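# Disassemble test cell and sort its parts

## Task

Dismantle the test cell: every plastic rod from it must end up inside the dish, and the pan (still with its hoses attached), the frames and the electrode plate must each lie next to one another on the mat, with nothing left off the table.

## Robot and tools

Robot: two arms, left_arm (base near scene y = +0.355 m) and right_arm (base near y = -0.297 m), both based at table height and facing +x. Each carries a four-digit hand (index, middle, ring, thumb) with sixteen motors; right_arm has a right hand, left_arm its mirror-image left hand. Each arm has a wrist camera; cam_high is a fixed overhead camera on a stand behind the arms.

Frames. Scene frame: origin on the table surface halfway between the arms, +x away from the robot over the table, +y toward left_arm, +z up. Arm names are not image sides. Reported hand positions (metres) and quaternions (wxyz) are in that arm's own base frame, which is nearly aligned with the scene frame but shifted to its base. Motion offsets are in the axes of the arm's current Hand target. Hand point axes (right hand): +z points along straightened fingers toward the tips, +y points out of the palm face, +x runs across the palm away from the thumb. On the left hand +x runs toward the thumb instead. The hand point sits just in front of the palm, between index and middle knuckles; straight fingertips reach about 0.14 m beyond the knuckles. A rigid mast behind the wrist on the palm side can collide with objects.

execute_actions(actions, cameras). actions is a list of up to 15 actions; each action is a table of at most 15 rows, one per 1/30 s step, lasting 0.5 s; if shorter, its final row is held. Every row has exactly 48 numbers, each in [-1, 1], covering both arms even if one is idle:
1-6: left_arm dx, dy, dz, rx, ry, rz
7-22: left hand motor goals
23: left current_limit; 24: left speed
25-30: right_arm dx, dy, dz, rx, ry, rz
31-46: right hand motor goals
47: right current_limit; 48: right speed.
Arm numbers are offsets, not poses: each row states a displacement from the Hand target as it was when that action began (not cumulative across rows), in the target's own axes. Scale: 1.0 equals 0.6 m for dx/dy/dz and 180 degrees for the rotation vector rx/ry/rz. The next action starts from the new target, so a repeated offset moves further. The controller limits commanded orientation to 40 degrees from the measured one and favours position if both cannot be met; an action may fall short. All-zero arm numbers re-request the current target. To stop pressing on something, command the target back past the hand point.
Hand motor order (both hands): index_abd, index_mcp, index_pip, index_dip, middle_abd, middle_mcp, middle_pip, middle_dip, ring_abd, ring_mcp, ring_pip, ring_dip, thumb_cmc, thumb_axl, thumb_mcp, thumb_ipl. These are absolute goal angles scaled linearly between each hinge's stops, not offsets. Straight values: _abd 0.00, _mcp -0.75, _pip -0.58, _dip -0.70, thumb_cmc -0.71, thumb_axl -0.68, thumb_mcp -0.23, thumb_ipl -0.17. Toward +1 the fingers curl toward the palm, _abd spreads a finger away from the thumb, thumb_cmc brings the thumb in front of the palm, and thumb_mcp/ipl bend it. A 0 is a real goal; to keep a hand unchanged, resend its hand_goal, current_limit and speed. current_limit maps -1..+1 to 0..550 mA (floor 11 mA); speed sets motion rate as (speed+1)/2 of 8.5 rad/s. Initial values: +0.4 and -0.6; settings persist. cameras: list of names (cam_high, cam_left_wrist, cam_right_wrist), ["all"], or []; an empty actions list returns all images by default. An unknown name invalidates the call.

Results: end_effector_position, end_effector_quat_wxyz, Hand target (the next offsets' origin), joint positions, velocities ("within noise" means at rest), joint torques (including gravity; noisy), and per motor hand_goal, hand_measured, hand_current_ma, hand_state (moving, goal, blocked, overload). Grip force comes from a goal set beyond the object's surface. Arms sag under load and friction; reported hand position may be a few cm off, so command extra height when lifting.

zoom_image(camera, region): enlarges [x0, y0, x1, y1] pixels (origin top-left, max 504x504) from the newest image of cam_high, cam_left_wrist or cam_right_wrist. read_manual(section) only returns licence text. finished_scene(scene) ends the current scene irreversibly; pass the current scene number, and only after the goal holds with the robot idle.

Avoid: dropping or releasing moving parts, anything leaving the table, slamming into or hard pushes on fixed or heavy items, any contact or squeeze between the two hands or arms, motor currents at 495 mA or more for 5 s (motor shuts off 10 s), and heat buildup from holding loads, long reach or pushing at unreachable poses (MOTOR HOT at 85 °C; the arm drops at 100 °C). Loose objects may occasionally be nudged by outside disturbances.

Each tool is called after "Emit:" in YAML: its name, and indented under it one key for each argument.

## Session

Emit:
execute_actions:
  actions: []

Scene clock: 0.00 s.
left_arm: end_effector_position=(+0.2075, -0.2970, +0.3166) hand_goal=(+0.000, -0.754, -0.576, -0.696, +0.000, -0.754, -0.576, -0.696, +0.000, -0.754, -0.576, -0.696, -0.714, -0.678, -0.226, -0.168) hand_measured=(+0.000, -0.754, -0.576, -0.696, +0.000, -0.754, -0.576, -0.696, +0.000, -0.754, -0.576, -0.696, -0.714, -0.678, -0.226, -0.168) hand_current_ma=(+0, +0, +0, +0, +0, +0, +0, +0, +0, +0, +0, +0, +0, +0, +0, +0) hand_state=(goal, goal, goal, goal, goal, goal, goal, goal, goal, goal, goal, goal, goal, goal, goal, goal) hand_current_limit=0.40 hand_speed=-0.60 end_effector_quat_wxyz=(+0.452, +0.478, +0.660, -0.364) | right_arm: end_effector_position=(+0.0170, -0.2242, +0.1302) hand_goal=(+0.000, -0.754, -0.576, -0.696, +0.000, -0.754, -0.576, -0.696, +0.000, -0.754, -0.576, -0.696, -0.714, -0.678, -0.226, -0.168) hand_measured=(+0.000, -0.754, -0.576, -0.696, +0.000, -0.754, -0.576, -0.696, +0.000, -0.754, -0.576, -0.696, -0.714, -0.678, -0.226, -0.168) hand_current_ma=(+0, +0, +0, +0, +0, +0, +0, +0, +0, +0, +0, +0, +0, +0, +0, +0) hand_state=(goal, goal, goal, goal, goal, goal, goal, goal, goal, goal, goal, goal, goal, goal, goal, goal) hand_current_limit=0.40 hand_speed=-0.60 end_effector_quat_wxyz=(-0.051, +0.862, -0.504, +0.031)
Joint positions: left_arm=[-1.099 0.569 0.652 -0.423 0.195 -1.554] | right_arm=[-1.195 0.956 0.712 -1.341 -0.119 1.434]
Joint velocities: within noise
Joint torques (N m): no reading
Heat: left arm: hottest elbow 38 °C; right arm: hottest shoulder 35 °C.
Hand target: left_arm +0.2085, -0.2989, +0.3329; +0.462, +0.474, +0.652, -0.369 | right_arm +0.0192, -0.2299, +0.1361; -0.046, +0.862, -0.504, +0.037
camera_calibration:
cam_left_wrist: T_world_to_cam=[[-0.494892, -0.447455, 0.744893, -0.291662], [-0.73688, 0.670421, -0.086848, 0.32279], [-0.460532, -0.591877, -0.661507, 0.249649], [0, 0, 0, 1]] pos_world=[0.208487, -0.19915, 0.410435]
cam_right_wrist: T_world_to_cam=[[-0.938184, 0.341673, -0.0554147, 0.127276], [0.145323, 0.53411, 0.832831, -0.0515733], [0.314153, 0.773296, -0.550747, 0.364249], [0, 0, 0, 1]] pos_world=[0.0124734, -0.297613, 0.250613]

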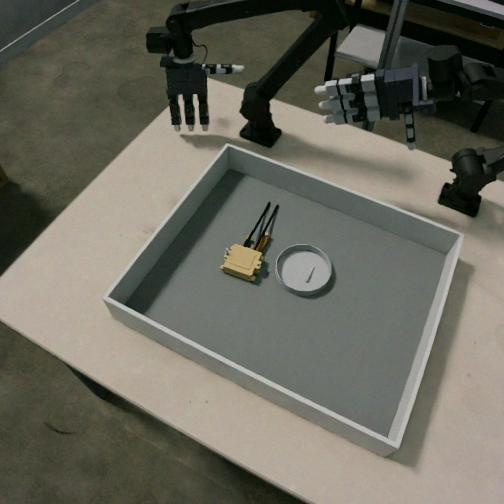

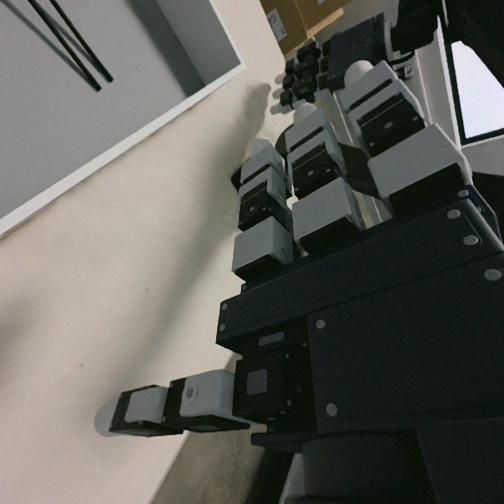

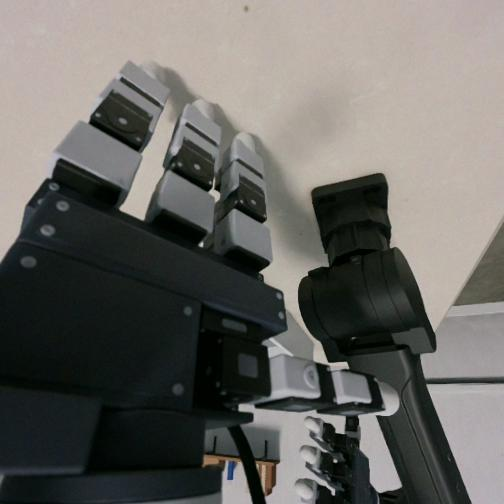

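Emit:
zoom_image:
  camera: "cam_high"
  region: [205, 190, 345, 310]

Emit:
zoom_image:
  camera: "cam_high"
  region: [210, 225, 280, 295]

Scaled by 3.600 from the camera's 504x504 image, which has a finer 720x720 frame.

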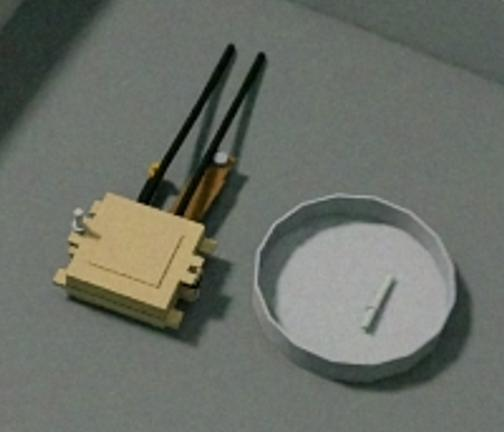

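Scaled by 7.200 from the camera's 504x504 image, which has a finer 720x720 frame.

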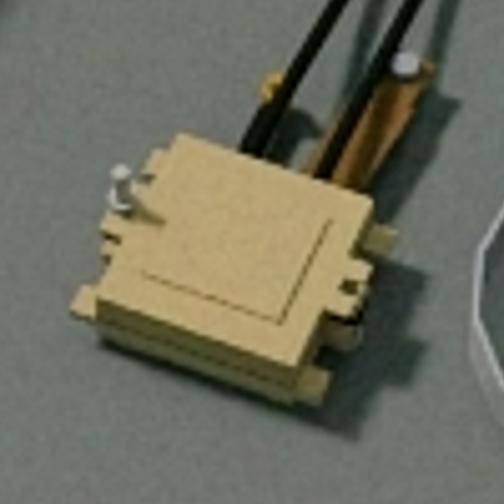

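Emit:
execute_actions:
  actions:
    - [[0.0476,0.194,-0.0213,-0.0095,-0.013,-0.0493, 0,-0.754,-0.576,-0.696,0,-0.754,-0.576,-0.696,0,-0.754,-0.576,-0.696,-0.9,-0.678,0.4,0.44,0.4,0, 0,-0.0165,-0.14,0,0,0, 0,-0.754,-0.576,-0.696,0,-0.754,-0.576,-0.696,0,-0.754,-0.576,-0.696,-0.714,-0.678,-0.226,-0.168,0.4,-0.6]]
    - [[0.0162,0.1995,-0.0168,-0.0095,-0.013,-0.0493, 0,-0.754,-0.576,-0.696,0,-0.754,-0.576,-0.696,0,-0.754,-0.576,-0.696,-0.9,-0.678,0.4,0.44,0.4,0, 0,-0.0165,-0.14,0,0,0, 0,-0.754,-0.576,-0.696,0,-0.754,-0.576,-0.696,0,-0.754,-0.576,-0.696,-0.714,-0.678,-0.226,-0.168,0.4,-0.6]]
    - [[-0.0154,0.2,-0.0108,-0.0095,-0.013,-0.0493, 0,-0.754,-0.576,-0.696,0,-0.754,-0.576,-0.696,0,-0.754,-0.576,-0.696,-0.9,-0.678,0.4,0.44,0.4,0, 0,0,0,0,0,0, 0,-0.754,-0.576,-0.696,0,-0.754,-0.576,-0.696,0,-0.754,-0.576,-0.696,-0.714,-0.678,-0.226,-0.168,0.4,-0.6]]
    - [[-0.0464,0.1955,-0.0037,-0.0095,-0.013,-0.0493, 0,-0.754,-0.576,-0.696,0,-0.754,-0.576,-0.696,0,-0.754,-0.576,-0.696,-0.9,-0.678,0.4,0.44,0.4,0, 0,0,0,0,0,0, 0,-0.754,-0.576,-0.696,0,-0.754,-0.576,-0.696,0,-0.754,-0.576,-0.696,-0.714,-0.678,-0.226,-0.168,0.4,-0.6]]
  cameras: ["all"]

Scene clock: 15.03 s.
left_arm: end_effector_position=(+0.6090, -0.0886, +0.2057) hand_goal=(+0.000, -0.754, -0.576, -0.696, +0.000, -0.754, -0.576, -0.696, +0.000, -0.754, -0.576, -0.696, -0.900, -0.678, +0.400, +0.440) hand_measured=(-0.002, -0.748, -0.576, -0.696, -0.002, -0.748, -0.576, -0.696, -0.002, -0.748, -0.576, -0.696, -0.896, -0.676, +0.396, +0.436) hand_current_ma=(+0, +3, +0, +0, -1, +4, +0, +0, -1, +3, +0, +0, +1, +0, -3, -2) hand_state=(goal, goal, goal, goal, goal, goal, goal, goal, goal, goal, goal, goal, goal, goal, goal, goal) hand_current_limit=0.40 hand_speed=0.00 end_effector_quat_wxyz=(+0.393, +0.185, +0.755, -0.492) | right_arm: end_effector_position=(+0.0139, -0.2229, +0.2894) hand_goal=(+0.000, -0.754, -0.576, -0.696, +0.000, -0.754, -0.576, -0.696, +0.000, -0.754, -0.576, -0.696, -0.714, -0.678, -0.226, -0.168) hand_measured=(+0.000, -0.752, -0.576, -0.696, +0.000, -0.752, -0.576, -0.696, +0.000, -0.754, -0.576, -0.696, -0.714, -0.678, -0.222, -0.168) hand_current_ma=(+0, +2, -1, +0, +0, +2, -1, +0, +0, +2, -1, +0, +0, +2, +11, +1) hand_state=(goal, goal, goal, goal, goal, goal, goal, goal, goal, goal, goal, goal, goal, goal, goal, goal) hand_current_limit=0.40 hand_speed=-0.60 end_effector_quat_wxyz=(-0.009, +0.857, -0.512, +0.060)
Joint positions: left_arm=[0.061 1.561 1.122 -0.088 1.146 -1.738] | right_arm=[-1.179 0.872 1.083 -1.696 -0.085 1.473]
Joint torques (N m): left_arm=[-1.08 -9.64 14.09 2.54 0.59 -0.06] | right_arm=[0.5 -1.32 10.66 0.16 0.25 0.15]
Heat: left arm: hottest elbow 46 °C; right arm: hottest shoulder 35 °C.
Hand target: left_arm +0.6283, -0.0909, +0.2193; +0.405, +0.194, +0.747, -0.490 | right_arm +0.0177, -0.2274, +0.3052; -0.047, +0.862, -0.504, +0.037
Off the commanded pose: left_arm 0.024 m, 2 deg | right_arm 0.017 m, 5 deg.
joint sent to its limit (right arm) — joint 4 (wrist pitch), lower limit. The joint targets are off in orientation, not in position.
camera_calibration:
cam_left_wrist: T_world_to_cam=[[0.072786, -0.239365, 0.968198, -0.290351], [-0.897429, 0.407801, 0.168286, 0.491247], [-0.435114, -0.881137, -0.185131, 0.345456], [0, 0, 0, 1]] pos_world=[0.612305, 0.034563, 0.262402]
cam_right_wrist: T_world_to_cam=[[-0.929282, 0.356567, -0.0964104, 0.147904], [0.154471, 0.612245, 0.775432, -0.150567], [0.335521, 0.705702, -0.624027, 0.457694], [0, 0, 0, 1]] pos_world=[0.00713673, -0.28355, 0.416628]

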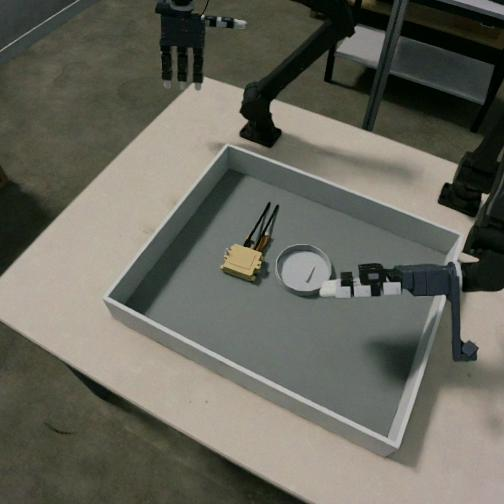

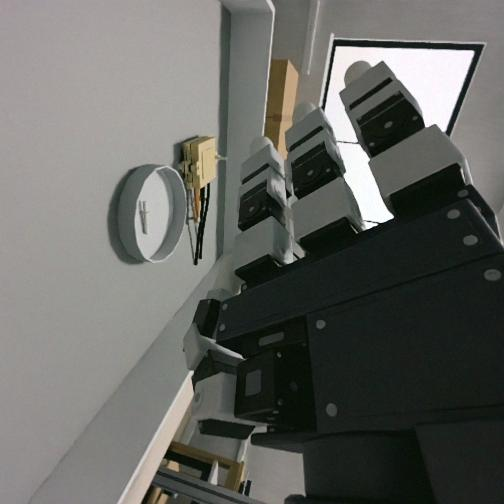

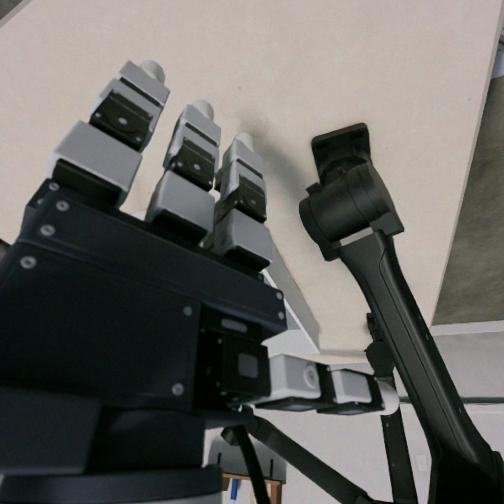

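Emit:
execute_actions:
  actions:
    - [[0,0,0,0,0,0,0,-0.754,-0.576,-0.696,0,-0.754,-0.576,-0.696,0,-0.754,-0.576,-0.696,-0.9,-0.678,0.4,0.44,0.4,0,0.071,-0.1255,0.016,0,-0.0133,-0.1103,0,-0.754,-0.576,-0.696,0,-0.754,-0.576,-0.696,0,-0.754,-0.576,-0.696,-0.714,-0.678,-0.226,-0.168,0.4,-0.6]]
    - [[0,0,0,0,0,0,0,-0.754,-0.576,-0.696,0,-0.754,-0.576,-0.696,0,-0.754,-0.576,-0.696,-0.9,-0.678,0.4,0.44,0.4,0,0.11,-0.0937,0.0115,0,-0.0133,-0.1103,0,-0.754,-0.576,-0.696,0,-0.754,-0.576,-0.696,0,-0.754,-0.576,-0.696,-0.714,-0.678,-0.226,-0.168,0.4,-0.6]]

Scene clock: 19.10 s.
left_arm: end_effector_position=(+0.6087, -0.0886, +0.2055) hand_goal=(+0.000, -0.754, -0.576, -0.696, +0.000, -0.754, -0.576, -0.696, +0.000, -0.754, -0.576, -0.696, -0.900, -0.678, +0.400, +0.440) hand_measured=(-0.002, -0.748, -0.576, -0.696, -0.002, -0.748, -0.576, -0.696, -0.002, -0.748, -0.576, -0.696, -0.896, -0.676, +0.396, +0.436) hand_current_ma=(+0, +3, +0, +0, -1, +4, +0, +0, -1, +3, +0, +0, +1, +0, -3, -2) hand_state=(goal, goal, goal, goal, goal, goal, goal, goal, goal, goal, goal, goal, goal, goal, goal, goal) hand_current_limit=0.40 hand_speed=0.00 end_effector_quat_wxyz=(+0.392, +0.184, +0.755, -0.492) | right_arm: end_effector_position=(+0.1833, -0.2199, +0.2894) hand_goal=(+0.000, -0.754, -0.576, -0.696, +0.000, -0.754, -0.576, -0.696, +0.000, -0.754, -0.576, -0.696, -0.714, -0.678, -0.226, -0.168) hand_measured=(+0.000, -0.752, -0.576, -0.696, +0.000, -0.752, -0.576, -0.696, +0.000, -0.752, -0.576, -0.696, -0.714, -0.678, -0.222, -0.168) hand_current_ma=(+0, +6, -1, +0, +0, +6, -1, +0, +0, +5, -1, +0, +0, +2, +11, +1) hand_state=(goal, goal, goal, goal, goal, goal, goal, goal, goal, goal, goal, goal, goal, goal, goal, goal) hand_current_limit=0.40 hand_speed=-0.60 end_effector_quat_wxyz=(-0.043, +0.981, -0.189, +0.020)
Joint positions: left_arm=[0.061 1.561 1.122 -0.088 1.146 -1.742] | right_arm=[-0.623 1.071 1.2 -1.699 -0.095 1.328]
Joint torques (N m): left_arm=[-1.08 -9.41 14.28 2.66 0.58 -0.07] | right_arm=[-0.38 -3.9 10.93 0.12 0.24 -0.05]
Heat: left arm: hottest elbow 46 °C; right arm: hottest shoulder 35 °C.
Hand target: left_arm +0.6283, -0.0909, +0.2193; +0.405, +0.194, +0.747, -0.490 | right_arm +0.1918, -0.2275, +0.3057; -0.052, +0.982, -0.179, +0.015
Off the commanded pose: left_arm 0.024 m, 2 deg | right_arm 0.020 m, 2 deg.
joint sent to its limit (right arm) — joint 4 (wrist pitch), lower limit. The joint targets are off in orientation, not in position.

Emit:
execute_actions:
  actions:
    - [[0,0,0,0,0,0,0,-0.754,-0.576,-0.696,0,-0.754,-0.576,-0.696,0,-0.754,-0.576,-0.696,-0.9,-0.678,0.4,0.44,0.4,0,0.1135,-0.1537,0.019,0,-0.0133,-0.1103,0,-0.754,-0.576,-0.696,0,-0.754,-0.576,-0.696,0,-0.754,-0.576,-0.696,-0.714,-0.678,-0.226,-0.168,0.4,-0.6]]
    - [[0,0,0,0,0,0,0,-0.754,-0.576,-0.696,0,-0.754,-0.576,-0.696,0,-0.754,-0.576,-0.696,-0.9,-0.678,0.4,0.44,0.4,0,0.16,-0.106,0.013,0,-0.0133,-0.1103,0,-0.754,-0.576,-0.696,0,-0.754,-0.576,-0.696,0,-0.754,-0.576,-0.696,-0.714,-0.678,-0.226,-0.168,0.4,-0.6]]

Emit:
execute_actions:
  actions:
    - [[0,0,0,0,0,0,0,-0.754,-0.576,-0.696,0,-0.754,-0.576,-0.696,0,-0.754,-0.576,-0.696,-0.9,-0.678,0.4,0.44,0.4,0,0.1114,-0.1048,0.0129,0,-0.0133,-0.1103,0,-0.754,-0.576,-0.696,0,-0.754,-0.576,-0.696,0,-0.754,-0.576,-0.696,-0.714,-0.678,-0.226,-0.168,0.4,-0.6]]
    - [[0,0,0,0,0,0,0,-0.754,-0.576,-0.696,0,-0.754,-0.576,-0.696,0,-0.754,-0.576,-0.696,-0.9,-0.678,0.4,0.44,0.4,0,0.141,-0.0607,0.0075,0,-0.0133,-0.1103,0,-0.754,-0.576,-0.696,0,-0.754,-0.576,-0.696,0,-0.754,-0.576,-0.696,-0.714,-0.678,-0.226,-0.168,0.4,-0.6]]

Scene clock: 21.27 s.
left_arm: end_effector_position=(+0.6087, -0.0886, +0.2055) hand_goal=(+0.000, -0.754, -0.576, -0.696, +0.000, -0.754, -0.576, -0.696, +0.000, -0.754, -0.576, -0.696, -0.900, -0.678, +0.400, +0.440) hand_measured=(-0.002, -0.748, -0.576, -0.696, -0.002, -0.748, -0.576, -0.696, -0.002, -0.748, -0.576, -0.696, -0.896, -0.676, +0.396, +0.436) hand_current_ma=(+0, +3, +0, +0, -1, +4, +0, +0, -1, +3, +0, +0, +1, +0, -3, -2) hand_state=(goal, goal, goal, goal, goal, goal, goal, goal, goal, goal, goal, goal, goal, goal, goal, goal) hand_current_limit=0.40 hand_speed=0.00 end_effector_quat_wxyz=(+0.392, +0.184, +0.755, -0.492) | right_arm: end_effector_position=(+0.3725, -0.0968, +0.2910) hand_goal=(+0.000, -0.754, -0.576, -0.696, +0.000, -0.754, -0.576, -0.696, +0.000, -0.754, -0.576, -0.696, -0.714, -0.678, -0.226, -0.168) hand_measured=(+0.000, -0.752, -0.576, -0.696, +0.000, -0.752, -0.576, -0.696, +0.000, -0.752, -0.576, -0.696, -0.714, -0.678, -0.222, -0.168) hand_current_ma=(+0, +6, -1, +0, +0, +6, -1, +0, +0, +5, -1, +0, +1, +2, +11, +1) hand_state=(goal, goal, goal, goal, goal, goal, goal, goal, goal, goal, goal, goal, goal, goal, goal, goal) hand_current_limit=0.40 hand_speed=-0.60 end_effector_quat_wxyz=(-0.050, +0.985, +0.164, -0.013)
Joint positions: left_arm=[0.061 1.561 1.122 -0.088 1.146 -1.742] | right_arm=[-0.068 1.33 1.413 -1.702 -0.091 1.171]
Joint torques (N m): left_arm=[-1.03 -9.47 14.3 2.66 0.57 -0.06] | right_arm=[-1.03 -7.24 10.81 0.1 0.24 -0.05]
Heat: left arm: hottest elbow 46 °C; right arm: hottest shoulder 35 °C.
Hand target: left_arm +0.6283, -0.0909, +0.2193; +0.405, +0.194, +0.747, -0.490 | right_arm +0.3851, -0.1018, +0.3046; -0.051, +0.985, +0.167, -0.008
Off the commanded pose: left_arm 0.024 m, 2 deg | right_arm 0.019 m, 1 deg.
joint sent to its limit (right arm) — joint 4 (wrist pitch), lower limit. The joint targets still meet the commanded pose.

Scene clock: 22.83 s.
left_arm: end_effector_position=(+0.6087, -0.0886, +0.2055) hand_goal=(+0.000, -0.754, -0.576, -0.696, +0.000, -0.754, -0.576, -0.696, +0.000, -0.754, -0.576, -0.696, -0.900, -0.678, +0.400, +0.440) hand_measured=(-0.002, -0.748, -0.576, -0.696, -0.002, -0.748, -0.576, -0.696, -0.002, -0.748, -0.576, -0.696, -0.896, -0.676, +0.396, +0.436) hand_current_ma=(+0, +3, +0, +0, -1, +4, +0, +0, -1, +3, +0, +0, +1, +0, -3, -2) hand_state=(goal, goal, goal, goal, goal, goal, goal, goal, goal, goal, goal, goal, goal, goal, goal, goal) hand_current_limit=0.40 hand_speed=0.00 end_effector_quat_wxyz=(+0.392, +0.184, +0.755, -0.492) | right_arm: end_effector_position=(+0.4544, +0.0623, +0.2917) hand_goal=(+0.000, -0.754, -0.576, -0.696, +0.000, -0.754, -0.576, -0.696, +0.000, -0.754, -0.576, -0.696, -0.714, -0.678, -0.226, -0.168) hand_measured=(+0.000, -0.752, -0.576, -0.696, +0.000, -0.752, -0.576, -0.696, +0.000, -0.752, -0.576, -0.696, -0.714, -0.678, -0.222, -0.168) hand_current_ma=(+0, +5, -1, +0, +0, +5, -1, +0, +0, +5, -1, +0, +1, +2, +11, +1) hand_state=(goal, goal, goal, goal, goal, goal, goal, goal, goal, goal, goal, goal, goal, goal, goal, goal) hand_current_limit=0.40 hand_speed=-0.60 end_effector_quat_wxyz=(-0.036, +0.870, +0.491, -0.017)
Joint positions: left_arm=[0.061 1.561 1.122 -0.088 1.146 -1.742] | right_arm=[0.283 1.452 1.534 -1.702 -0.063 0.825]
Joint torques (N m): left_arm=[-1.14 -9.41 14.28 2.67 0.57 -0.07] | right_arm=[-1.03 -8.59 10.92 0.1 0.28 -0.06]
Heat: left arm: hottest elbow 46 °C; right arm: hottest elbow 36 °C.
Hand target: left_arm +0.6283, -0.0909, +0.2193; +0.405, +0.194, +0.747, -0.490 | right_arm +0.4695, +0.0621, +0.3023; -0.044, +0.868, +0.494, -0.031
Off the commanded pose: left_arm 0.024 m, 2 deg | right_arm 0.018 m, 2 deg.
joint sent to its limit (right arm) — joint 4 (wrist pitch), lower limit. The joint targets are off in orientation, not in position.

Emit:
execute_actions:
  actions:
    - [[0,0,0,0,0,0,0,-0.754,-0.576,-0.696,0,-0.754,-0.576,-0.696,0,-0.754,-0.576,-0.696,-0.9,-0.678,0.4,0.44,0.4,0,0,0,0,0,-0.0204,-0.166,0,-0.754,-0.576,-0.696,-0.95,-0.97,-0.97,-0.97,-0.95,-0.97,-0.97,-0.97,0.507,-0.677,-0.09,-0.168,0.3,-0.4]]
    - [[0,0,0,0,0,0,0,-0.754,-0.576,-0.696,0,-0.754,-0.576,-0.696,0,-0.754,-0.576,-0.696,-0.9,-0.678,0.4,0.44,0.4,0,0,0,0,0,-0.0204,-0.166,0,-0.233,0.269,-0.597,-0.95,-0.97,-0.97,-0.97,-0.95,-0.97,-0.97,-0.97,0.507,-0.677,-0.09,-0.168,0.3,-0.4]]

Emit:
execute_actions:
  actions:
    - [[0,0,0,0,0,0,0,-0.754,-0.576,-0.696,0,-0.754,-0.576,-0.696,0,-0.754,-0.576,-0.696,-0.9,-0.678,0.4,0.44,0.4,0,0,0,0,0,-0.0204,-0.166,0,-0.233,0.269,-0.597,-0.95,-0.97,-0.97,-0.97,-0.95,-0.97,-0.97,-0.97,0.507,-0.677,-0.09,-0.168,0.3,-0.4]]
    - [[0,0,0,0,0,0,0,-0.754,-0.576,-0.696,0,-0.754,-0.576,-0.696,0,-0.754,-0.576,-0.696,-0.9,-0.678,0.4,0.44,0.4,0,0,0,0,0,-0.0204,-0.166,0,-0.233,0.269,-0.597,-0.95,-0.97,-0.97,-0.97,-0.95,-0.97,-0.97,-0.97,0.507,-0.677,-0.09,-0.168,0.3,-0.4]]

Scene clock: 25.53 s.
left_arm: end_effector_position=(+0.6087, -0.0886, +0.2055) hand_goal=(+0.000, -0.754, -0.576, -0.696, +0.000, -0.754, -0.576, -0.696, +0.000, -0.754, -0.576, -0.696, -0.900, -0.678, +0.400, +0.440) hand_measured=(-0.002, -0.748, -0.576, -0.696, -0.002, -0.748, -0.576, -0.696, -0.002, -0.748, -0.576, -0.696, -0.896, -0.676, +0.396, +0.436) hand_current_ma=(+0, +3, +0, +0, -1, +4, +0, +0, -1, +3, +0, +0, +1, +0, -3, -2) hand_state=(goal, goal, goal, goal, goal, goal, goal, goal, goal, goal, goal, goal, goal, goal, goal, goal) hand_current_limit=0.40 hand_speed=0.00 end_effector_quat_wxyz=(+0.392, +0.184, +0.755, -0.492) | right_arm: end_effector_position=(+0.4667, +0.0649, +0.2987) hand_goal=(+0.000, -0.234, +0.268, -0.598, -0.950, -0.970, -0.970, -0.970, -0.950, -0.970, -0.970, -0.970, +0.506, -0.678, -0.090, -0.168) hand_measured=(-0.002, -0.732, +0.262, -0.602, -0.508, -0.948, -0.958, -0.968, -0.588, -0.946, -0.960, -0.966, +0.504, -0.678, -0.088, -0.168) hand_current_ma=(-6, -358, -17, -8, +357, +79, +38, +6, +357, +82, +25, +8, -3, +2, +7, +1) hand_state=(goal, blocked, goal, goal, blocked, blocked, goal, goal, blocked, blocked, goal, goal, goal, goal, goal, goal) hand_current_limit=0.30 hand_speed=-0.40 end_effector_quat_wxyz=(+0.005, +0.507, +0.861, -0.038)
Joint positions: left_arm=[0.061 1.561 1.122 -0.088 1.146 -1.742] | right_arm=[0.145 1.371 1.462 -1.702 0.066 -0.36]
Joint torques (N m): left_arm=[-1.08 -9.41 14.28 2.69 0.57 -0.07] | right_arm=[-1.08 -8.88 8.38 0.25 0.06 -0.06]
Heat: left arm: hottest elbow 47 °C; right arm: hottest elbow 37 °C.
Hand target: left_arm +0.6283, -0.0909, +0.2193; +0.405, +0.194, +0.747, -0.490 | right_arm +0.4694, +0.0621, +0.3023; -0.023, +0.503, +0.862, -0.058
Off the commanded pose: left_arm 0.024 m, 2 deg | right_arm 0.005 m, 4 deg.
joint sent to its limit (right arm) — joint 4 (wrist pitch), lower limit. The joint targets are off in orientation, not in position.

Scene clock: 27.30 s.
left_arm: end_effector_position=(+0.6087, -0.0886, +0.2055) hand_goal=(+0.000, -0.754, -0.576, -0.696, +0.000, -0.754, -0.576, -0.696, +0.000, -0.754, -0.576, -0.696, -0.900, -0.678, +0.400, +0.440) hand_measured=(-0.002, -0.748, -0.576, -0.696, -0.002, -0.748, -0.576, -0.696, -0.002, -0.748, -0.576, -0.696, -0.896, -0.676, +0.396, +0.436) hand_current_ma=(+0, +3, +0, +0, -1, +4, +0, +0, -1, +3, +0, +0, +1, +0, -3, -2) hand_state=(goal, goal, goal, goal, goal, goal, goal, goal, goal, goal, goal, goal, goal, goal, goal, goal) hand_current_limit=0.40 hand_speed=0.00 end_effector_quat_wxyz=(+0.392, +0.184, +0.755, -0.492) | right_arm: end_effector_position=(+0.4540, +0.0639, +0.2933) hand_goal=(+0.000, -0.234, +0.268, -0.598, -0.950, -0.970, -0.970, -0.970, -0.950, -0.970, -0.970, -0.970, +0.506, -0.678, -0.090, -0.168) hand_measured=(-0.002, -0.730, +0.262, -0.602, -0.508, -0.946, -0.958, -0.968, -0.588, -0.946, -0.960, -0.966, +0.504, -0.678, -0.088, -0.168) hand_current_ma=(-5, -358, -16, -8, +357, +84, +38, +6, +357, +87, +25, +8, -3, +2, +7, +1) hand_state=(goal, blocked, goal, goal, blocked, blocked, goal, goal, blocked, blocked, goal, goal, goal, goal, goal, goal) hand_current_limit=0.30 hand_speed=-0.40 end_effector_quat_wxyz=(-0.006, +0.007, +0.997, -0.074)
Joint positions: left_arm=[0.061 1.561 1.122 -0.088 1.146 -1.742] | right_arm=[0.014 1.476 1.575 -1.686 0.147 -1.541]
Joint torques (N m): left_arm=[-1.03 -9.41 14.27 2.66 0.57 -0.07] | right_arm=[-0.85 -8.82 11.11 0.44 0.05 -0.05]
Heat: left arm: hottest elbow 47 °C; right arm: hottest elbow 37 °C.
Hand target: left_arm +0.6283, -0.0909, +0.2193; +0.405, +0.194, +0.747, -0.490 | right_arm +0.4694, +0.0622, +0.3021; +0.004, +0.003, +0.998, -0.070
Off the commanded pose: left_arm 0.024 m, 2 deg | right_arm 0.018 m, 1 deg.

Emit:
execute_actions:
  actions:
    - [[0,0,0,0,0,0,0,-0.754,-0.576,-0.696,0,-0.754,-0.576,-0.696,0,-0.754,-0.576,-0.696,-0.9,-0.678,0.4,0.44,0.4,0,0,0,0,0,-0.0204,-0.166,0,-0.754,0.269,-0.597,0,-0.95,-0.97,-0.97,0,-0.95,-0.97,-0.97,0.507,-0.677,-0.09,-0.168,0.3,-0.4]]
    - [[0,0,0,0,0,0,0,-0.754,-0.576,-0.696,0,-0.754,-0.576,-0.696,0,-0.754,-0.576,-0.696,-0.9,-0.678,0.4,0.44,0.4,0,0,0,0,0.161,0,0,0,-0.233,0.269,-0.597,0,-0.95,-0.97,-0.97,0,-0.95,-0.97,-0.97,0.507,-0.677,-0.09,-0.168,0.3,-0.4]]

Scene clock: 29.10 s.
left_arm: end_effector_position=(+0.6087, -0.0886, +0.2055) hand_goal=(+0.000, -0.754, -0.576, -0.696, +0.000, -0.754, -0.576, -0.696, +0.000, -0.754, -0.576, -0.696, -0.900, -0.678, +0.400, +0.440) hand_measured=(-0.002, -0.748, -0.576, -0.696, -0.002, -0.748, -0.576, -0.696, -0.002, -0.748, -0.576, -0.696, -0.896, -0.676, +0.396, +0.436) hand_current_ma=(+0, +3, +0, +0, -1, +4, +0, +0, -1, +3, +0, +0, +1, +0, -3, -2) hand_state=(goal, goal, goal, goal, goal, goal, goal, goal, goal, goal, goal, goal, goal, goal, goal, goal) hand_current_limit=0.40 hand_speed=0.00 end_effector_quat_wxyz=(+0.392, +0.184, +0.755, -0.492) | right_arm: end_effector_position=(+0.4649, +0.0643, +0.3097) hand_goal=(+0.000, -0.234, +0.268, -0.598, +0.000, -0.950, -0.970, -0.970, +0.000, -0.950, -0.970, -0.970, +0.506, -0.678, -0.090, -0.168) hand_measured=(-0.002, -0.236, +0.264, -0.602, -0.002, -0.940, -0.964, -0.968, -0.002, -0.940, -0.964, -0.966, +0.504, -0.678, -0.088, -0.168) hand_current_ma=(-5, -5, -11, -8, -5, +33, +15, +6, -5, +30, +19, +8, -2, +2, +9, +1) hand_state=(goal, goal, goal, goal, goal, goal, goal, goal, goal, goal, goal, goal, goal, goal, goal, goal) hand_current_limit=0.30 hand_speed=-0.40 end_effector_quat_wxyz=(+0.083, -0.252, +0.914, -0.307)
Joint positions: left_arm=[0.061 1.561 1.122 -0.088 1.146 -1.742] | right_arm=[0.196 1.439 1.588 -1.474 0.605 -1.989]
Joint torques (N m): left_arm=[-1.08 -9.47 14.27 2.65 0.57 -0.07] | right_arm=[-0.67 -9.82 7.36 1.21 0.87 0.15]
Heat: left arm: hottest elbow 47 °C; right arm: hottest elbow 38 °C.
Hand target: left_arm +0.6283, -0.0909, +0.2193; +0.405, +0.194, +0.747, -0.490 | right_arm +0.4694, +0.0622, +0.3022; +0.081, -0.244, +0.916, -0.307
Off the commanded pose: left_arm 0.024 m, 2 deg | right_arm 0.009 m, 1 deg.

Emit:
execute_actions:
  actions:
    - [[0,0,0,0,0,0,0,-0.754,-0.576,-0.696,0,-0.754,-0.576,-0.696,0,-0.754,-0.576,-0.696,-0.9,-0.678,0.4,0.44,0.4,0,0,0,0,0.161,0,0,0,-0.233,0.269,-0.597,0,-0.95,-0.97,-0.97,0,-0.95,-0.97,-0.97,0.507,-0.677,-0.09,-0.168,0.3,-0.4]]

Scene clock: 30.47 s.
left_arm: end_effector_position=(+0.6087, -0.0886, +0.2055) hand_goal=(+0.000, -0.754, -0.576, -0.696, +0.000, -0.754, -0.576, -0.696, +0.000, -0.754, -0.576, -0.696, -0.900, -0.678, +0.400, +0.440) hand_measured=(-0.002, -0.748, -0.576, -0.696, -0.002, -0.748, -0.576, -0.696, -0.002, -0.748, -0.576, -0.696, -0.896, -0.676, +0.396, +0.436) hand_current_ma=(+0, +3, +0, +0, -1, +4, +0, +0, -1, +3, +0, +0, +1, +0, -3, -2) hand_state=(goal, goal, goal, goal, goal, goal, goal, goal, goal, goal, goal, goal, goal, goal, goal, goal) hand_current_limit=0.40 hand_speed=0.00 end_effector_quat_wxyz=(+0.392, +0.184, +0.755, -0.492) | right_arm: end_effector_position=(+0.4692, +0.0653, +0.3022) hand_goal=(+0.000, -0.234, +0.268, -0.598, +0.000, -0.950, -0.970, -0.970, +0.000, -0.950, -0.970, -0.970, +0.506, -0.678, -0.090, -0.168) hand_measured=(-0.002, -0.232, +0.264, -0.602, -0.002, -0.936, -0.964, -0.968, -0.002, -0.938, -0.964, -0.966, +0.504, -0.678, -0.088, -0.168) hand_current_ma=(-5, +4, -10, -8, -5, +43, +15, +6, -5, +39, +18, +8, -2, +2, +6, +1) hand_state=(goal, goal, goal, goal, goal, goal, goal, goal, goal, goal, goal, goal, goal, goal, goal, goal) hand_current_limit=0.30 hand_speed=-0.40 end_effector_quat_wxyz=(+0.134, -0.226, +0.808, -0.527)
Joint positions: left_arm=[0.061 1.561 1.122 -0.088 1.146 -1.742] | right_arm=[0.395 1.388 1.407 -1.313 1.131 -1.898]
Joint torques (N m): left_arm=[-1.08 -9.41 14.3 2.67 0.58 -0.07] | right_arm=[-0.67 -10.4 7.28 1.14 1.36 0.18]
Heat: left arm: hottest elbow 47 °C; right arm: hottest elbow 38 °C.
Hand target: left_arm +0.6283, -0.0909, +0.2193; +0.405, +0.194, +0.747, -0.490 | right_arm +0.4694, +0.0623, +0.3022; +0.140, -0.216, +0.810, -0.527
Off the commanded pose: left_arm 0.024 m, 2 deg | right_arm 0.003 m, 1 deg.

Emit:
execute_actions:
  actions:
    - [[0,0,0,0,0,0,0,-0.754,-0.576,-0.696,0,-0.754,-0.576,-0.696,0,-0.754,-0.576,-0.696,-0.9,-0.678,0.4,0.44,0.4,0,-0.0697,0.08,0,0,0,0,0,-0.233,0.269,-0.597,0,-0.95,-0.97,-0.97,0,-0.95,-0.97,-0.97,0.507,-0.677,-0.09,-0.168,0.3,-0.4]]
    - [[0,0,0,0,0,0,0,-0.754,-0.576,-0.696,0,-0.754,-0.576,-0.696,0,-0.754,-0.576,-0.696,-0.9,-0.678,0.4,0.44,0.4,0,0,0.1667,0.0603,0,0,0,0,-0.233,0.269,-0.597,0,-0.95,-0.97,-0.97,0,-0.95,-0.97,-0.97,0.507,-0.677,-0.09,-0.168,0.3,-0.4]]
  cameras: ["all"]

Scene clock: 32.50 s.
left_arm: end_effector_position=(+0.6087, -0.0886, +0.2055) hand_goal=(+0.000, -0.754, -0.576, -0.696, +0.000, -0.754, -0.576, -0.696, +0.000, -0.754, -0.576, -0.696, -0.900, -0.678, +0.400, +0.440) hand_measured=(-0.002, -0.748, -0.576, -0.696, -0.002, -0.748, -0.576, -0.696, -0.002, -0.748, -0.576, -0.696, -0.896, -0.676, +0.396, +0.436) hand_current_ma=(+0, +3, +0, +0, -1, +4, +0, +0, -1, +3, +0, +0, +1, +0, -3, -2) hand_state=(goal, goal, goal, goal, goal, goal, goal, goal, goal, goal, goal, goal, goal, goal, goal, goal) hand_current_limit=0.40 hand_speed=0.00 end_effector_quat_wxyz=(+0.392, +0.184, +0.755, -0.492) | right_arm: end_effector_position=(+0.4908, +0.1009, +0.1557) hand_goal=(+0.000, -0.234, +0.268, -0.598, +0.000, -0.950, -0.970, -0.970, +0.000, -0.950, -0.970, -0.970, +0.506, -0.678, -0.090, -0.168) hand_measured=(-0.002, -0.232, +0.264, -0.602, -0.002, -0.936, -0.966, -0.968, -0.002, -0.938, -0.964, -0.966, +0.506, -0.678, -0.088, -0.168) hand_current_ma=(-5, +4, -10, -8, -5, +42, +12, +6, -5, +39, +16, +8, -2, +2, +6, +1) hand_state=(goal, goal, goal, goal, goal, goal, goal, goal, goal, goal, goal, goal, goal, goal, goal, goal) hand_current_limit=0.30 hand_speed=-0.40 end_effector_quat_wxyz=(+0.136, -0.213, +0.811, -0.528)
Joint positions: left_arm=[0.061 1.561 1.122 -0.088 1.146 -1.742] | right_arm=[0.451 1.567 1.214 -1.087 1.149 -1.719]
Joint torques (N m): left_arm=[-1.08 -9.41 14.28 2.66 0.58 -0.07] | right_arm=[0.44 -10.99 7.31 0.84 1.27 0.06]
Heat: left arm: hottest elbow 47 °C; right arm: hottest elbow 38 °C.
Hand target: left_arm +0.6283, -0.0909, +0.2193; +0.405, +0.194, +0.747, -0.490 | right_arm +0.4922, +0.1065, +0.1522; +0.140, -0.216, +0.810, -0.527
Off the commanded pose: left_arm 0.024 m, 2 deg | right_arm 0.007 m, 1 deg.
camera_calibration:
cam_left_wrist: T_world_to_cam=[[0.0762887, -0.237727, 0.968332, -0.292194], [-0.897199, 0.407311, 0.17068, 0.490382], [-0.434988, -0.881807, -0.182215, 0.344475], [0, 0, 0, 1]] pos_world=[0.612104, 0.0345601, 0.262011]
cam_right_wrist: T_world_to_cam=[[0.517661, 0.61922, -0.590419, -0.197053], [0.0930122, 0.645256, 0.758283, -0.289259], [0.850515, -0.447449, 0.276429, -0.290773], [0, 0, 0, 1]] pos_world=[0.376218, 0.178559, 0.183374]

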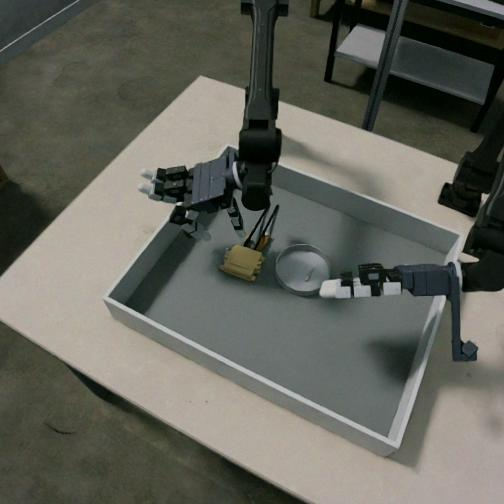

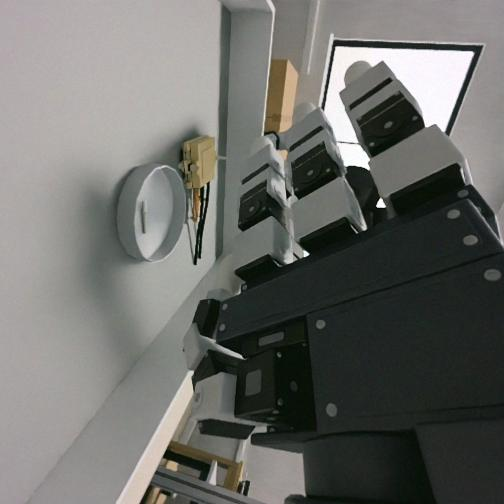

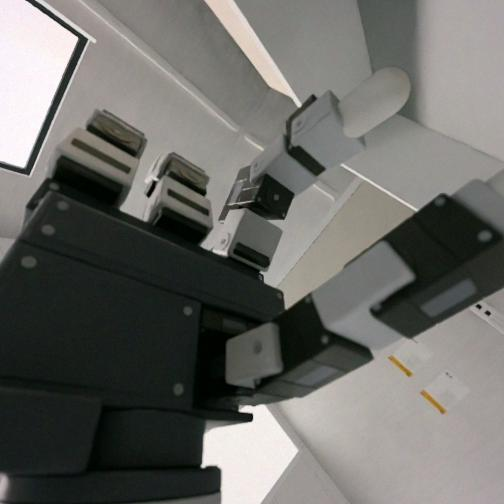

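Emit:
zoom_image:
  camera: "cam_high"
  region: [140, 160, 300, 320]

Emit:
zoom_image:
  camera: "cam_left_wrist"
  region: [100, 70, 300, 270]

Scaled by 3.150 from the camera's 504x504 image, which has a finer 720x720 frame.

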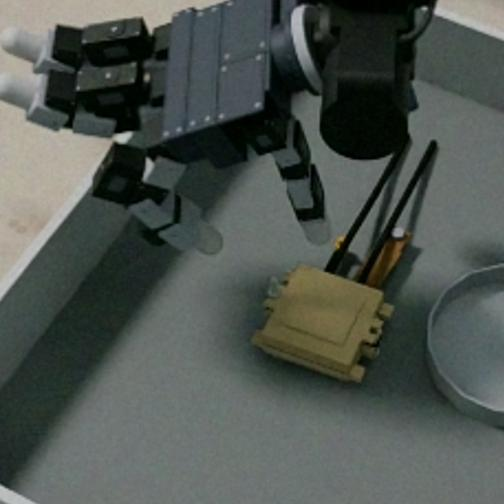

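Scaled by 2.520 from the camera's 504x504 image, which has a finer 720x720 frame.

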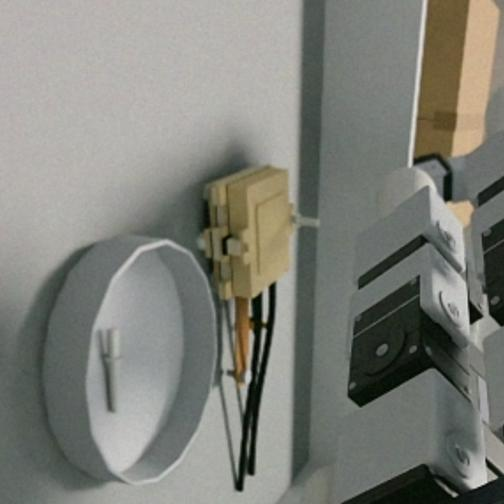

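Emit:
execute_actions:
  actions:
    - [[0,0,0,0,0,0,0,-0.754,-0.576,-0.696,0,-0.754,-0.576,-0.696,0,-0.754,-0.576,-0.696,-0.9,-0.678,0.4,0.44,0.4,0,0,0.0609,0.027,0,0,0,0,-0.233,0.269,-0.597,0,-0.95,-0.97,-0.97,0,-0.95,-0.97,-0.97,0.507,-0.677,-0.09,-0.168,0.3,-0.4]]
  cameras: ["cam_high","cam_left_wrist"]

Emit:
zoom_image:
  camera: "cam_high"
  region: [190, 200, 270, 280]

Emit:
zoom_image:
  camera: "cam_left_wrist"
  region: [160, 120, 260, 220]

Scene clock: 34.53 s.
left_arm: end_effector_position=(+0.6087, -0.0886, +0.2055) hand_goal=(+0.000, -0.754, -0.576, -0.696, +0.000, -0.754, -0.576, -0.696, +0.000, -0.754, -0.576, -0.696, -0.900, -0.678, +0.400, +0.440) hand_measured=(-0.002, -0.748, -0.576, -0.696, -0.002, -0.748, -0.576, -0.696, -0.002, -0.748, -0.576, -0.696, -0.896, -0.676, +0.396, +0.436) hand_current_ma=(+0, +3, +0, +0, -1, +4, +0, +0, -1, +3, +0, +0, +1, +0, -3, -2) hand_state=(goal, goal, goal, goal, goal, goal, goal, goal, goal, goal, goal, goal, goal, goal, goal, goal) hand_current_limit=0.40 hand_speed=0.00 end_effector_quat_wxyz=(+0.392, +0.184, +0.755, -0.492) | right_arm: end_effector_position=(+0.4933, +0.1020, +0.1254) hand_goal=(+0.000, -0.234, +0.268, -0.598, +0.000, -0.950, -0.970, -0.970, +0.000, -0.950, -0.970, -0.970, +0.506, -0.678, -0.090, -0.168) hand_measured=(-0.002, -0.232, +0.264, -0.602, -0.002, -0.936, -0.966, -0.968, -0.002, -0.938, -0.964, -0.966, +0.506, -0.678, -0.088, -0.168) hand_current_ma=(-5, +4, -10, -8, -5, +42, +12, +6, -5, +39, +16, +8, -2, +2, +6, +1) hand_state=(goal, goal, goal, goal, goal, goal, goal, goal, goal, goal, goal, goal, goal, goal, goal, goal) hand_current_limit=0.30 hand_speed=-0.40 end_effector_quat_wxyz=(+0.145, -0.207, +0.812, -0.526)
Joint positions: left_arm=[0.061 1.561 1.122 -0.088 1.146 -1.742] | right_arm=[0.451 1.593 1.156 -0.98 1.15 -1.719]
Joint torques (N m): left_arm=[-1.14 -9.41 14.3 2.66 0.57 -0.07] | right_arm=[0.5 -9.99 6.61 0.94 1.27 0.05]
Heat: left arm: hottest elbow 48 °C; right arm: hottest elbow 38 °C.
Hand target: left_arm +0.6283, -0.0909, +0.2193; +0.405, +0.194, +0.747, -0.490 | right_arm +0.4920, +0.1063, +0.1123; +0.140, -0.216, +0.810, -0.527
Off the commanded pose: left_arm 0.024 m, 2 deg | right_arm 0.014 m, 1 deg.
camera_calibration:
cam_left_wrist: T_world_to_cam=[[0.0762887, -0.237727, 0.968332, -0.292194], [-0.897199, 0.407311, 0.17068, 0.490382], [-0.434988, -0.881807, -0.182215, 0.344475], [0, 0, 0, 1]] pos_world=[0.612104, 0.0345601, 0.262011]
Images, in order (width x height): cam_high 504x504, cam_left_wrist 504x504.

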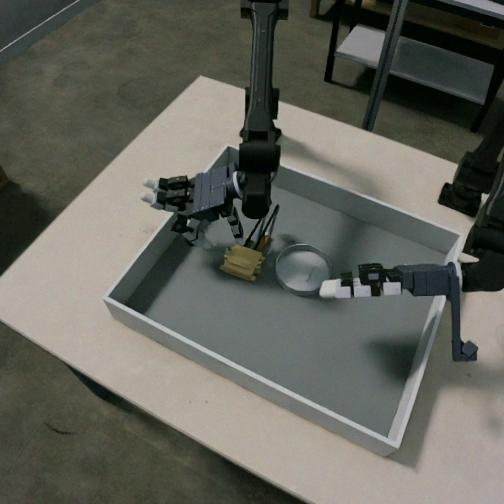

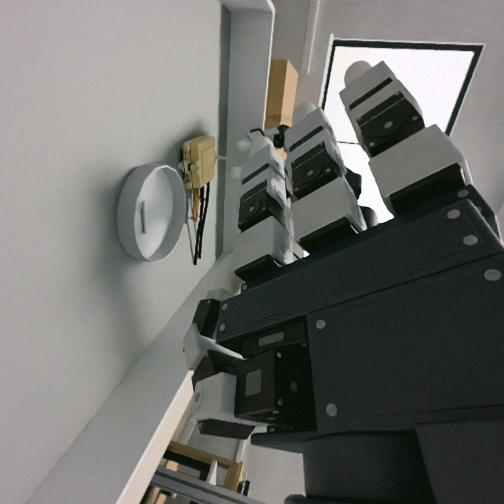

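Scaled by 6.300 from the camera's 504x504 image, which has a finer 720x720 frame.

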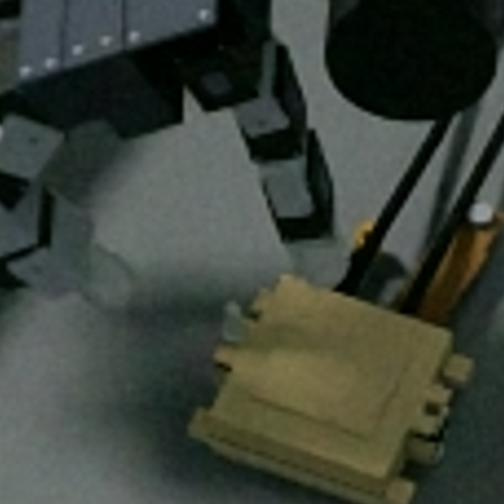

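Scaled by 5.040 from the camera's 504x504 image, which has a finer 720x720 frame.

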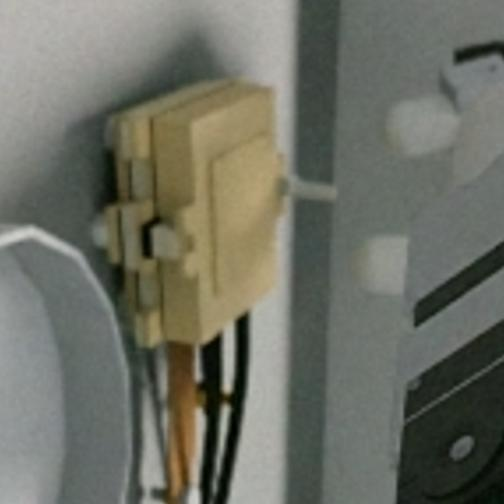

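Emit:
execute_actions:
  actions:
    - [[0,0,0,0,0,0,0,-0.754,-0.576,-0.696,0,-0.754,-0.576,-0.696,0,-0.754,-0.576,-0.696,-0.9,-0.678,0.4,0.44,0.4,0,-0.0037,0.0545,0.017,0,0,0,0,-0.233,0.269,-0.597,0,-0.95,-0.97,-0.97,0,-0.95,-0.97,-0.97,0.507,-0.677,-0.09,-0.168,0.3,-0.4]]
  cameras: ["cam_high","cam_left_wrist"]

Emit:
zoom_image:
  camera: "cam_high"
  region: [190, 200, 270, 280]

Emit:
zoom_image:
  camera: "cam_left_wrist"
  region: [160, 120, 260, 220]

Scene clock: 36.10 s.
left_arm: end_effector_position=(+0.6087, -0.0886, +0.2055) hand_goal=(+0.000, -0.754, -0.576, -0.696, +0.000, -0.754, -0.576, -0.696, +0.000, -0.754, -0.576, -0.696, -0.900, -0.678, +0.400, +0.440) hand_measured=(-0.002, -0.748, -0.576, -0.696, -0.002, -0.748, -0.576, -0.696, -0.002, -0.748, -0.576, -0.696, -0.896, -0.676, +0.396, +0.436) hand_current_ma=(+0, +3, +0, +0, -1, +4, +0, +0, -1, +3, +0, +0, +1, +0, -3, -2) hand_state=(goal, goal, goal, goal, goal, goal, goal, goal, goal, goal, goal, goal, goal, goal, goal, goal) hand_current_limit=0.40 hand_speed=0.00 end_effector_quat_wxyz=(+0.392, +0.184, +0.755, -0.492) | right_arm: end_effector_position=(+0.4921, +0.1057, +0.0889) hand_goal=(+0.000, -0.234, +0.268, -0.598, +0.000, -0.950, -0.970, -0.970, +0.000, -0.950, -0.970, -0.970, +0.506, -0.678, -0.090, -0.168) hand_measured=(-0.002, -0.232, +0.264, -0.602, -0.002, -0.936, -0.966, -0.968, -0.002, -0.938, -0.964, -0.966, +0.506, -0.678, -0.088, -0.168) hand_current_ma=(-5, +4, -10, -8, -5, +42, +12, +6, -5, +39, +16, +8, -2, +2, +6, +1) hand_state=(goal, goal, goal, goal, goal, goal, goal, goal, goal, goal, goal, goal, goal, goal, goal, goal) hand_current_limit=0.30 hand_speed=-0.40 end_effector_quat_wxyz=(+0.140, -0.213, +0.811, -0.527)
Joint positions: left_arm=[0.061 1.561 1.122 -0.088 1.146 -1.742] | right_arm=[0.459 1.647 1.119 -0.912 1.15 -1.711]
Joint torques (N m): left_arm=[-1.08 -9.47 14.27 2.66 0.57 -0.07] | right_arm=[0.44 -10.52 6.45 0.95 1.31 0.16]
Heat: left arm: hottest elbow 48 °C; right arm: hottest elbow 38 °C.
Hand target: left_arm +0.6283, -0.0909, +0.2193; +0.405, +0.194, +0.747, -0.490 | right_arm +0.4920, +0.1108, +0.0783; +0.140, -0.216, +0.810, -0.527
Off the commanded pose: left_arm 0.024 m, 2 deg | right_arm 0.012 m, 0 deg.
camera_calibration:
cam_left_wrist: T_world_to_cam=[[0.0762887, -0.237727, 0.968332, -0.292194], [-0.897199, 0.407311, 0.17068, 0.490382], [-0.434988, -0.881807, -0.182215, 0.344475], [0, 0, 0, 1]] pos_world=[0.612104, 0.0345601, 0.262011]
Images, in order (width x height): cam_high 504x504, cam_left_wrist 504x504.

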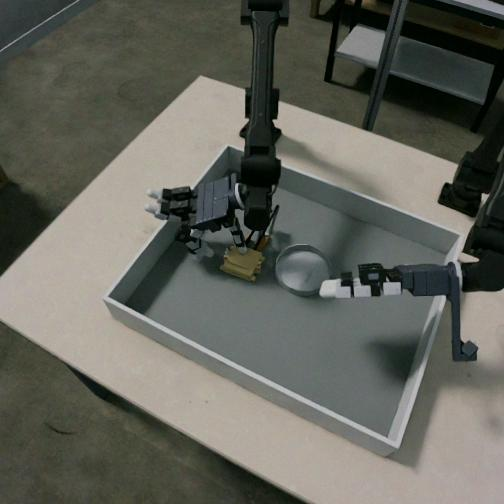

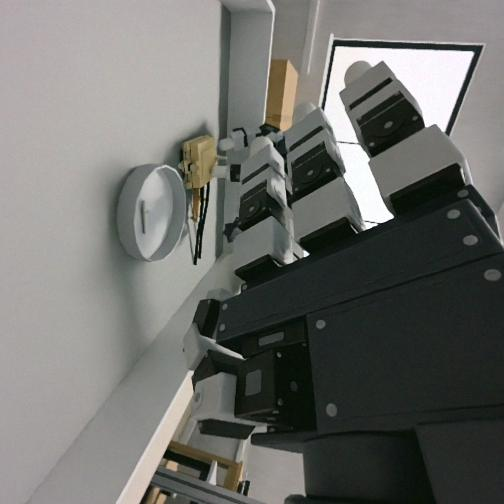

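Scaled by 6.300 from the camera's 504x504 image, which has a finer 720x720 frame.

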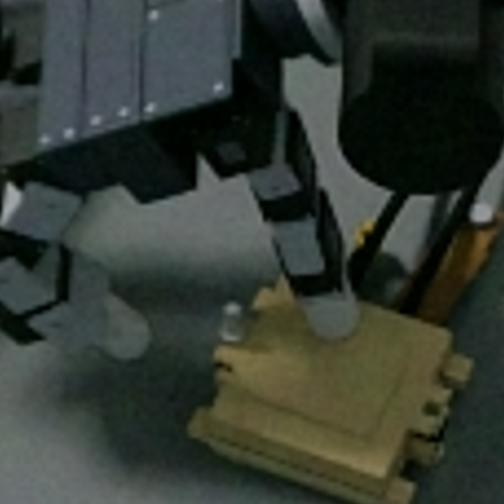

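Scaled by 5.040 from the camera's 504x504 image, which has a finer 720x720 frame.

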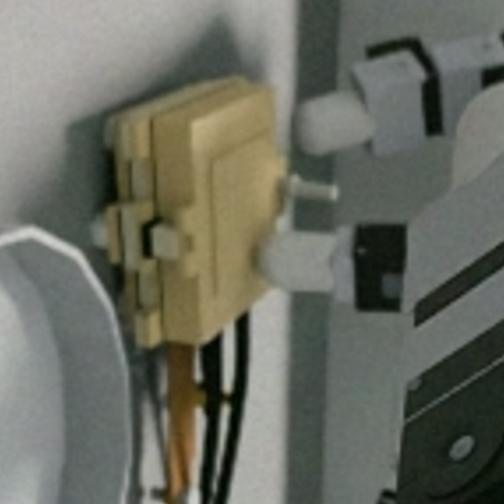

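Emit:
execute_actions:
  actions:
    - [[0,0,0,0,0,0,0,-0.754,-0.576,-0.696,0,-0.754,-0.576,-0.696,0,-0.754,-0.576,-0.696,-0.9,-0.678,0.4,0.44,0.4,0,0,0,0,0,0,0,0,-0.08,0.269,-0.597,0,-0.95,-0.97,-0.97,0,-0.95,-0.97,-0.97,0.507,-0.677,0.04,-0.168,0.1,-0.9]]
    - [[0,0,0,0,0,0,0,-0.754,-0.576,-0.696,0,-0.754,-0.576,-0.696,0,-0.754,-0.576,-0.696,-0.9,-0.678,0.4,0.44,0.4,0,0,0,0,0,0,0,0,0,0.269,-0.597,0,-0.95,-0.97,-0.97,0,-0.95,-0.97,-0.97,0.507,-0.677,0.12,-0.168,0.1,-0.9]]
  cameras: ["cam_high","cam_left_wrist"]

Emit:
zoom_image:
  camera: "cam_high"
  region: [190, 200, 270, 280]

Emit:
zoom_image:
  camera: "cam_left_wrist"
  region: [160, 120, 260, 220]

Scene clock: 38.00 s.
left_arm: end_effector_position=(+0.6087, -0.0886, +0.2055) hand_goal=(+0.000, -0.754, -0.576, -0.696, +0.000, -0.754, -0.576, -0.696, +0.000, -0.754, -0.576, -0.696, -0.900, -0.678, +0.400, +0.440) hand_measured=(-0.002, -0.748, -0.576, -0.696, -0.002, -0.748, -0.576, -0.696, -0.002, -0.748, -0.576, -0.696, -0.896, -0.676, +0.396, +0.436) hand_current_ma=(+0, +3, +0, +0, -1, +4, +0, +0, -1, +3, +0, +0, +1, +0, -3, -2) hand_state=(goal, goal, goal, goal, goal, goal, goal, goal, goal, goal, goal, goal, goal, goal, goal, goal) hand_current_limit=0.40 hand_speed=0.00 end_effector_quat_wxyz=(+0.392, +0.184, +0.755, -0.492) | right_arm: end_effector_position=(+0.4920, +0.1071, +0.0890) hand_goal=(+0.000, +0.000, +0.268, -0.598, +0.000, -0.950, -0.970, -0.970, +0.000, -0.950, -0.970, -0.970, +0.506, -0.678, +0.120, -0.168) hand_measured=(-0.002, -0.016, +0.260, -0.602, -0.002, -0.936, -0.966, -0.968, -0.002, -0.938, -0.964, -0.966, +0.506, -0.678, +0.098, -0.172) hand_current_ma=(-5, -50, -20, -8, -5, +42, +12, +6, -5, +39, +16, +8, -2, +2, -100, -14) hand_state=(goal, goal, goal, goal, goal, goal, goal, goal, goal, goal, goal, goal, goal, goal, blocked, goal) hand_current_limit=0.10 hand_speed=-0.90 end_effector_quat_wxyz=(+0.141, -0.213, +0.811, -0.527)
Joint positions: left_arm=[0.061 1.561 1.122 -0.088 1.146 -1.742] | right_arm=[0.462 1.647 1.119 -0.912 1.15 -1.708]
Joint torques (N m): left_arm=[-1.14 -9.47 14.3 2.66 0.58 -0.07] | right_arm=[0.32 -10.46 6.45 0.92 1.3 0.15]
Heat: left arm: hottest elbow 48 °C; right arm: hottest elbow 38 °C.
Hand target: left_arm +0.6283, -0.0909, +0.2193; +0.405, +0.194, +0.747, -0.490 | right_arm +0.4920, +0.1108, +0.0783; +0.140, -0.216, +0.810, -0.527
Off the commanded pose: left_arm 0.024 m, 2 deg | right_arm 0.011 m, 0 deg.
camera_calibration:
cam_left_wrist: T_world_to_cam=[[0.0762887, -0.237727, 0.968332, -0.292194], [-0.897199, 0.407311, 0.17068, 0.490382], [-0.434988, -0.881807, -0.182215, 0.344475], [0, 0, 0, 1]] pos_world=[0.612104, 0.0345601, 0.262011]
Images, in order (width x height): cam_high 504x504, cam_left_wrist 504x504.

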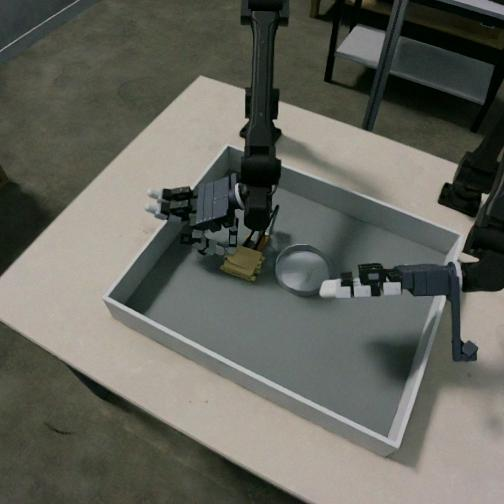

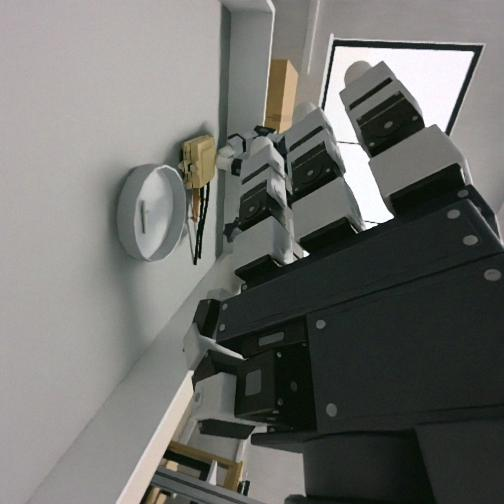

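Scaled by 6.300 from the camera's 504x504 image, which has a finer 720x720 frame.

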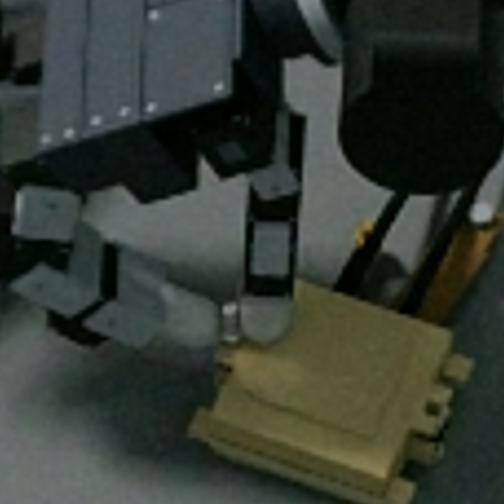

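Scaled by 5.040 from the camera's 504x504 image, which has a finer 720x720 frame.

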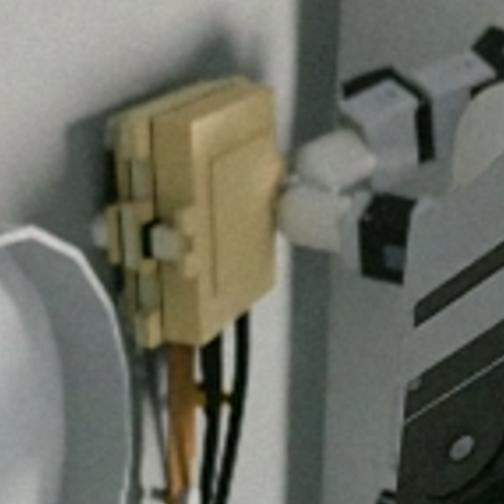

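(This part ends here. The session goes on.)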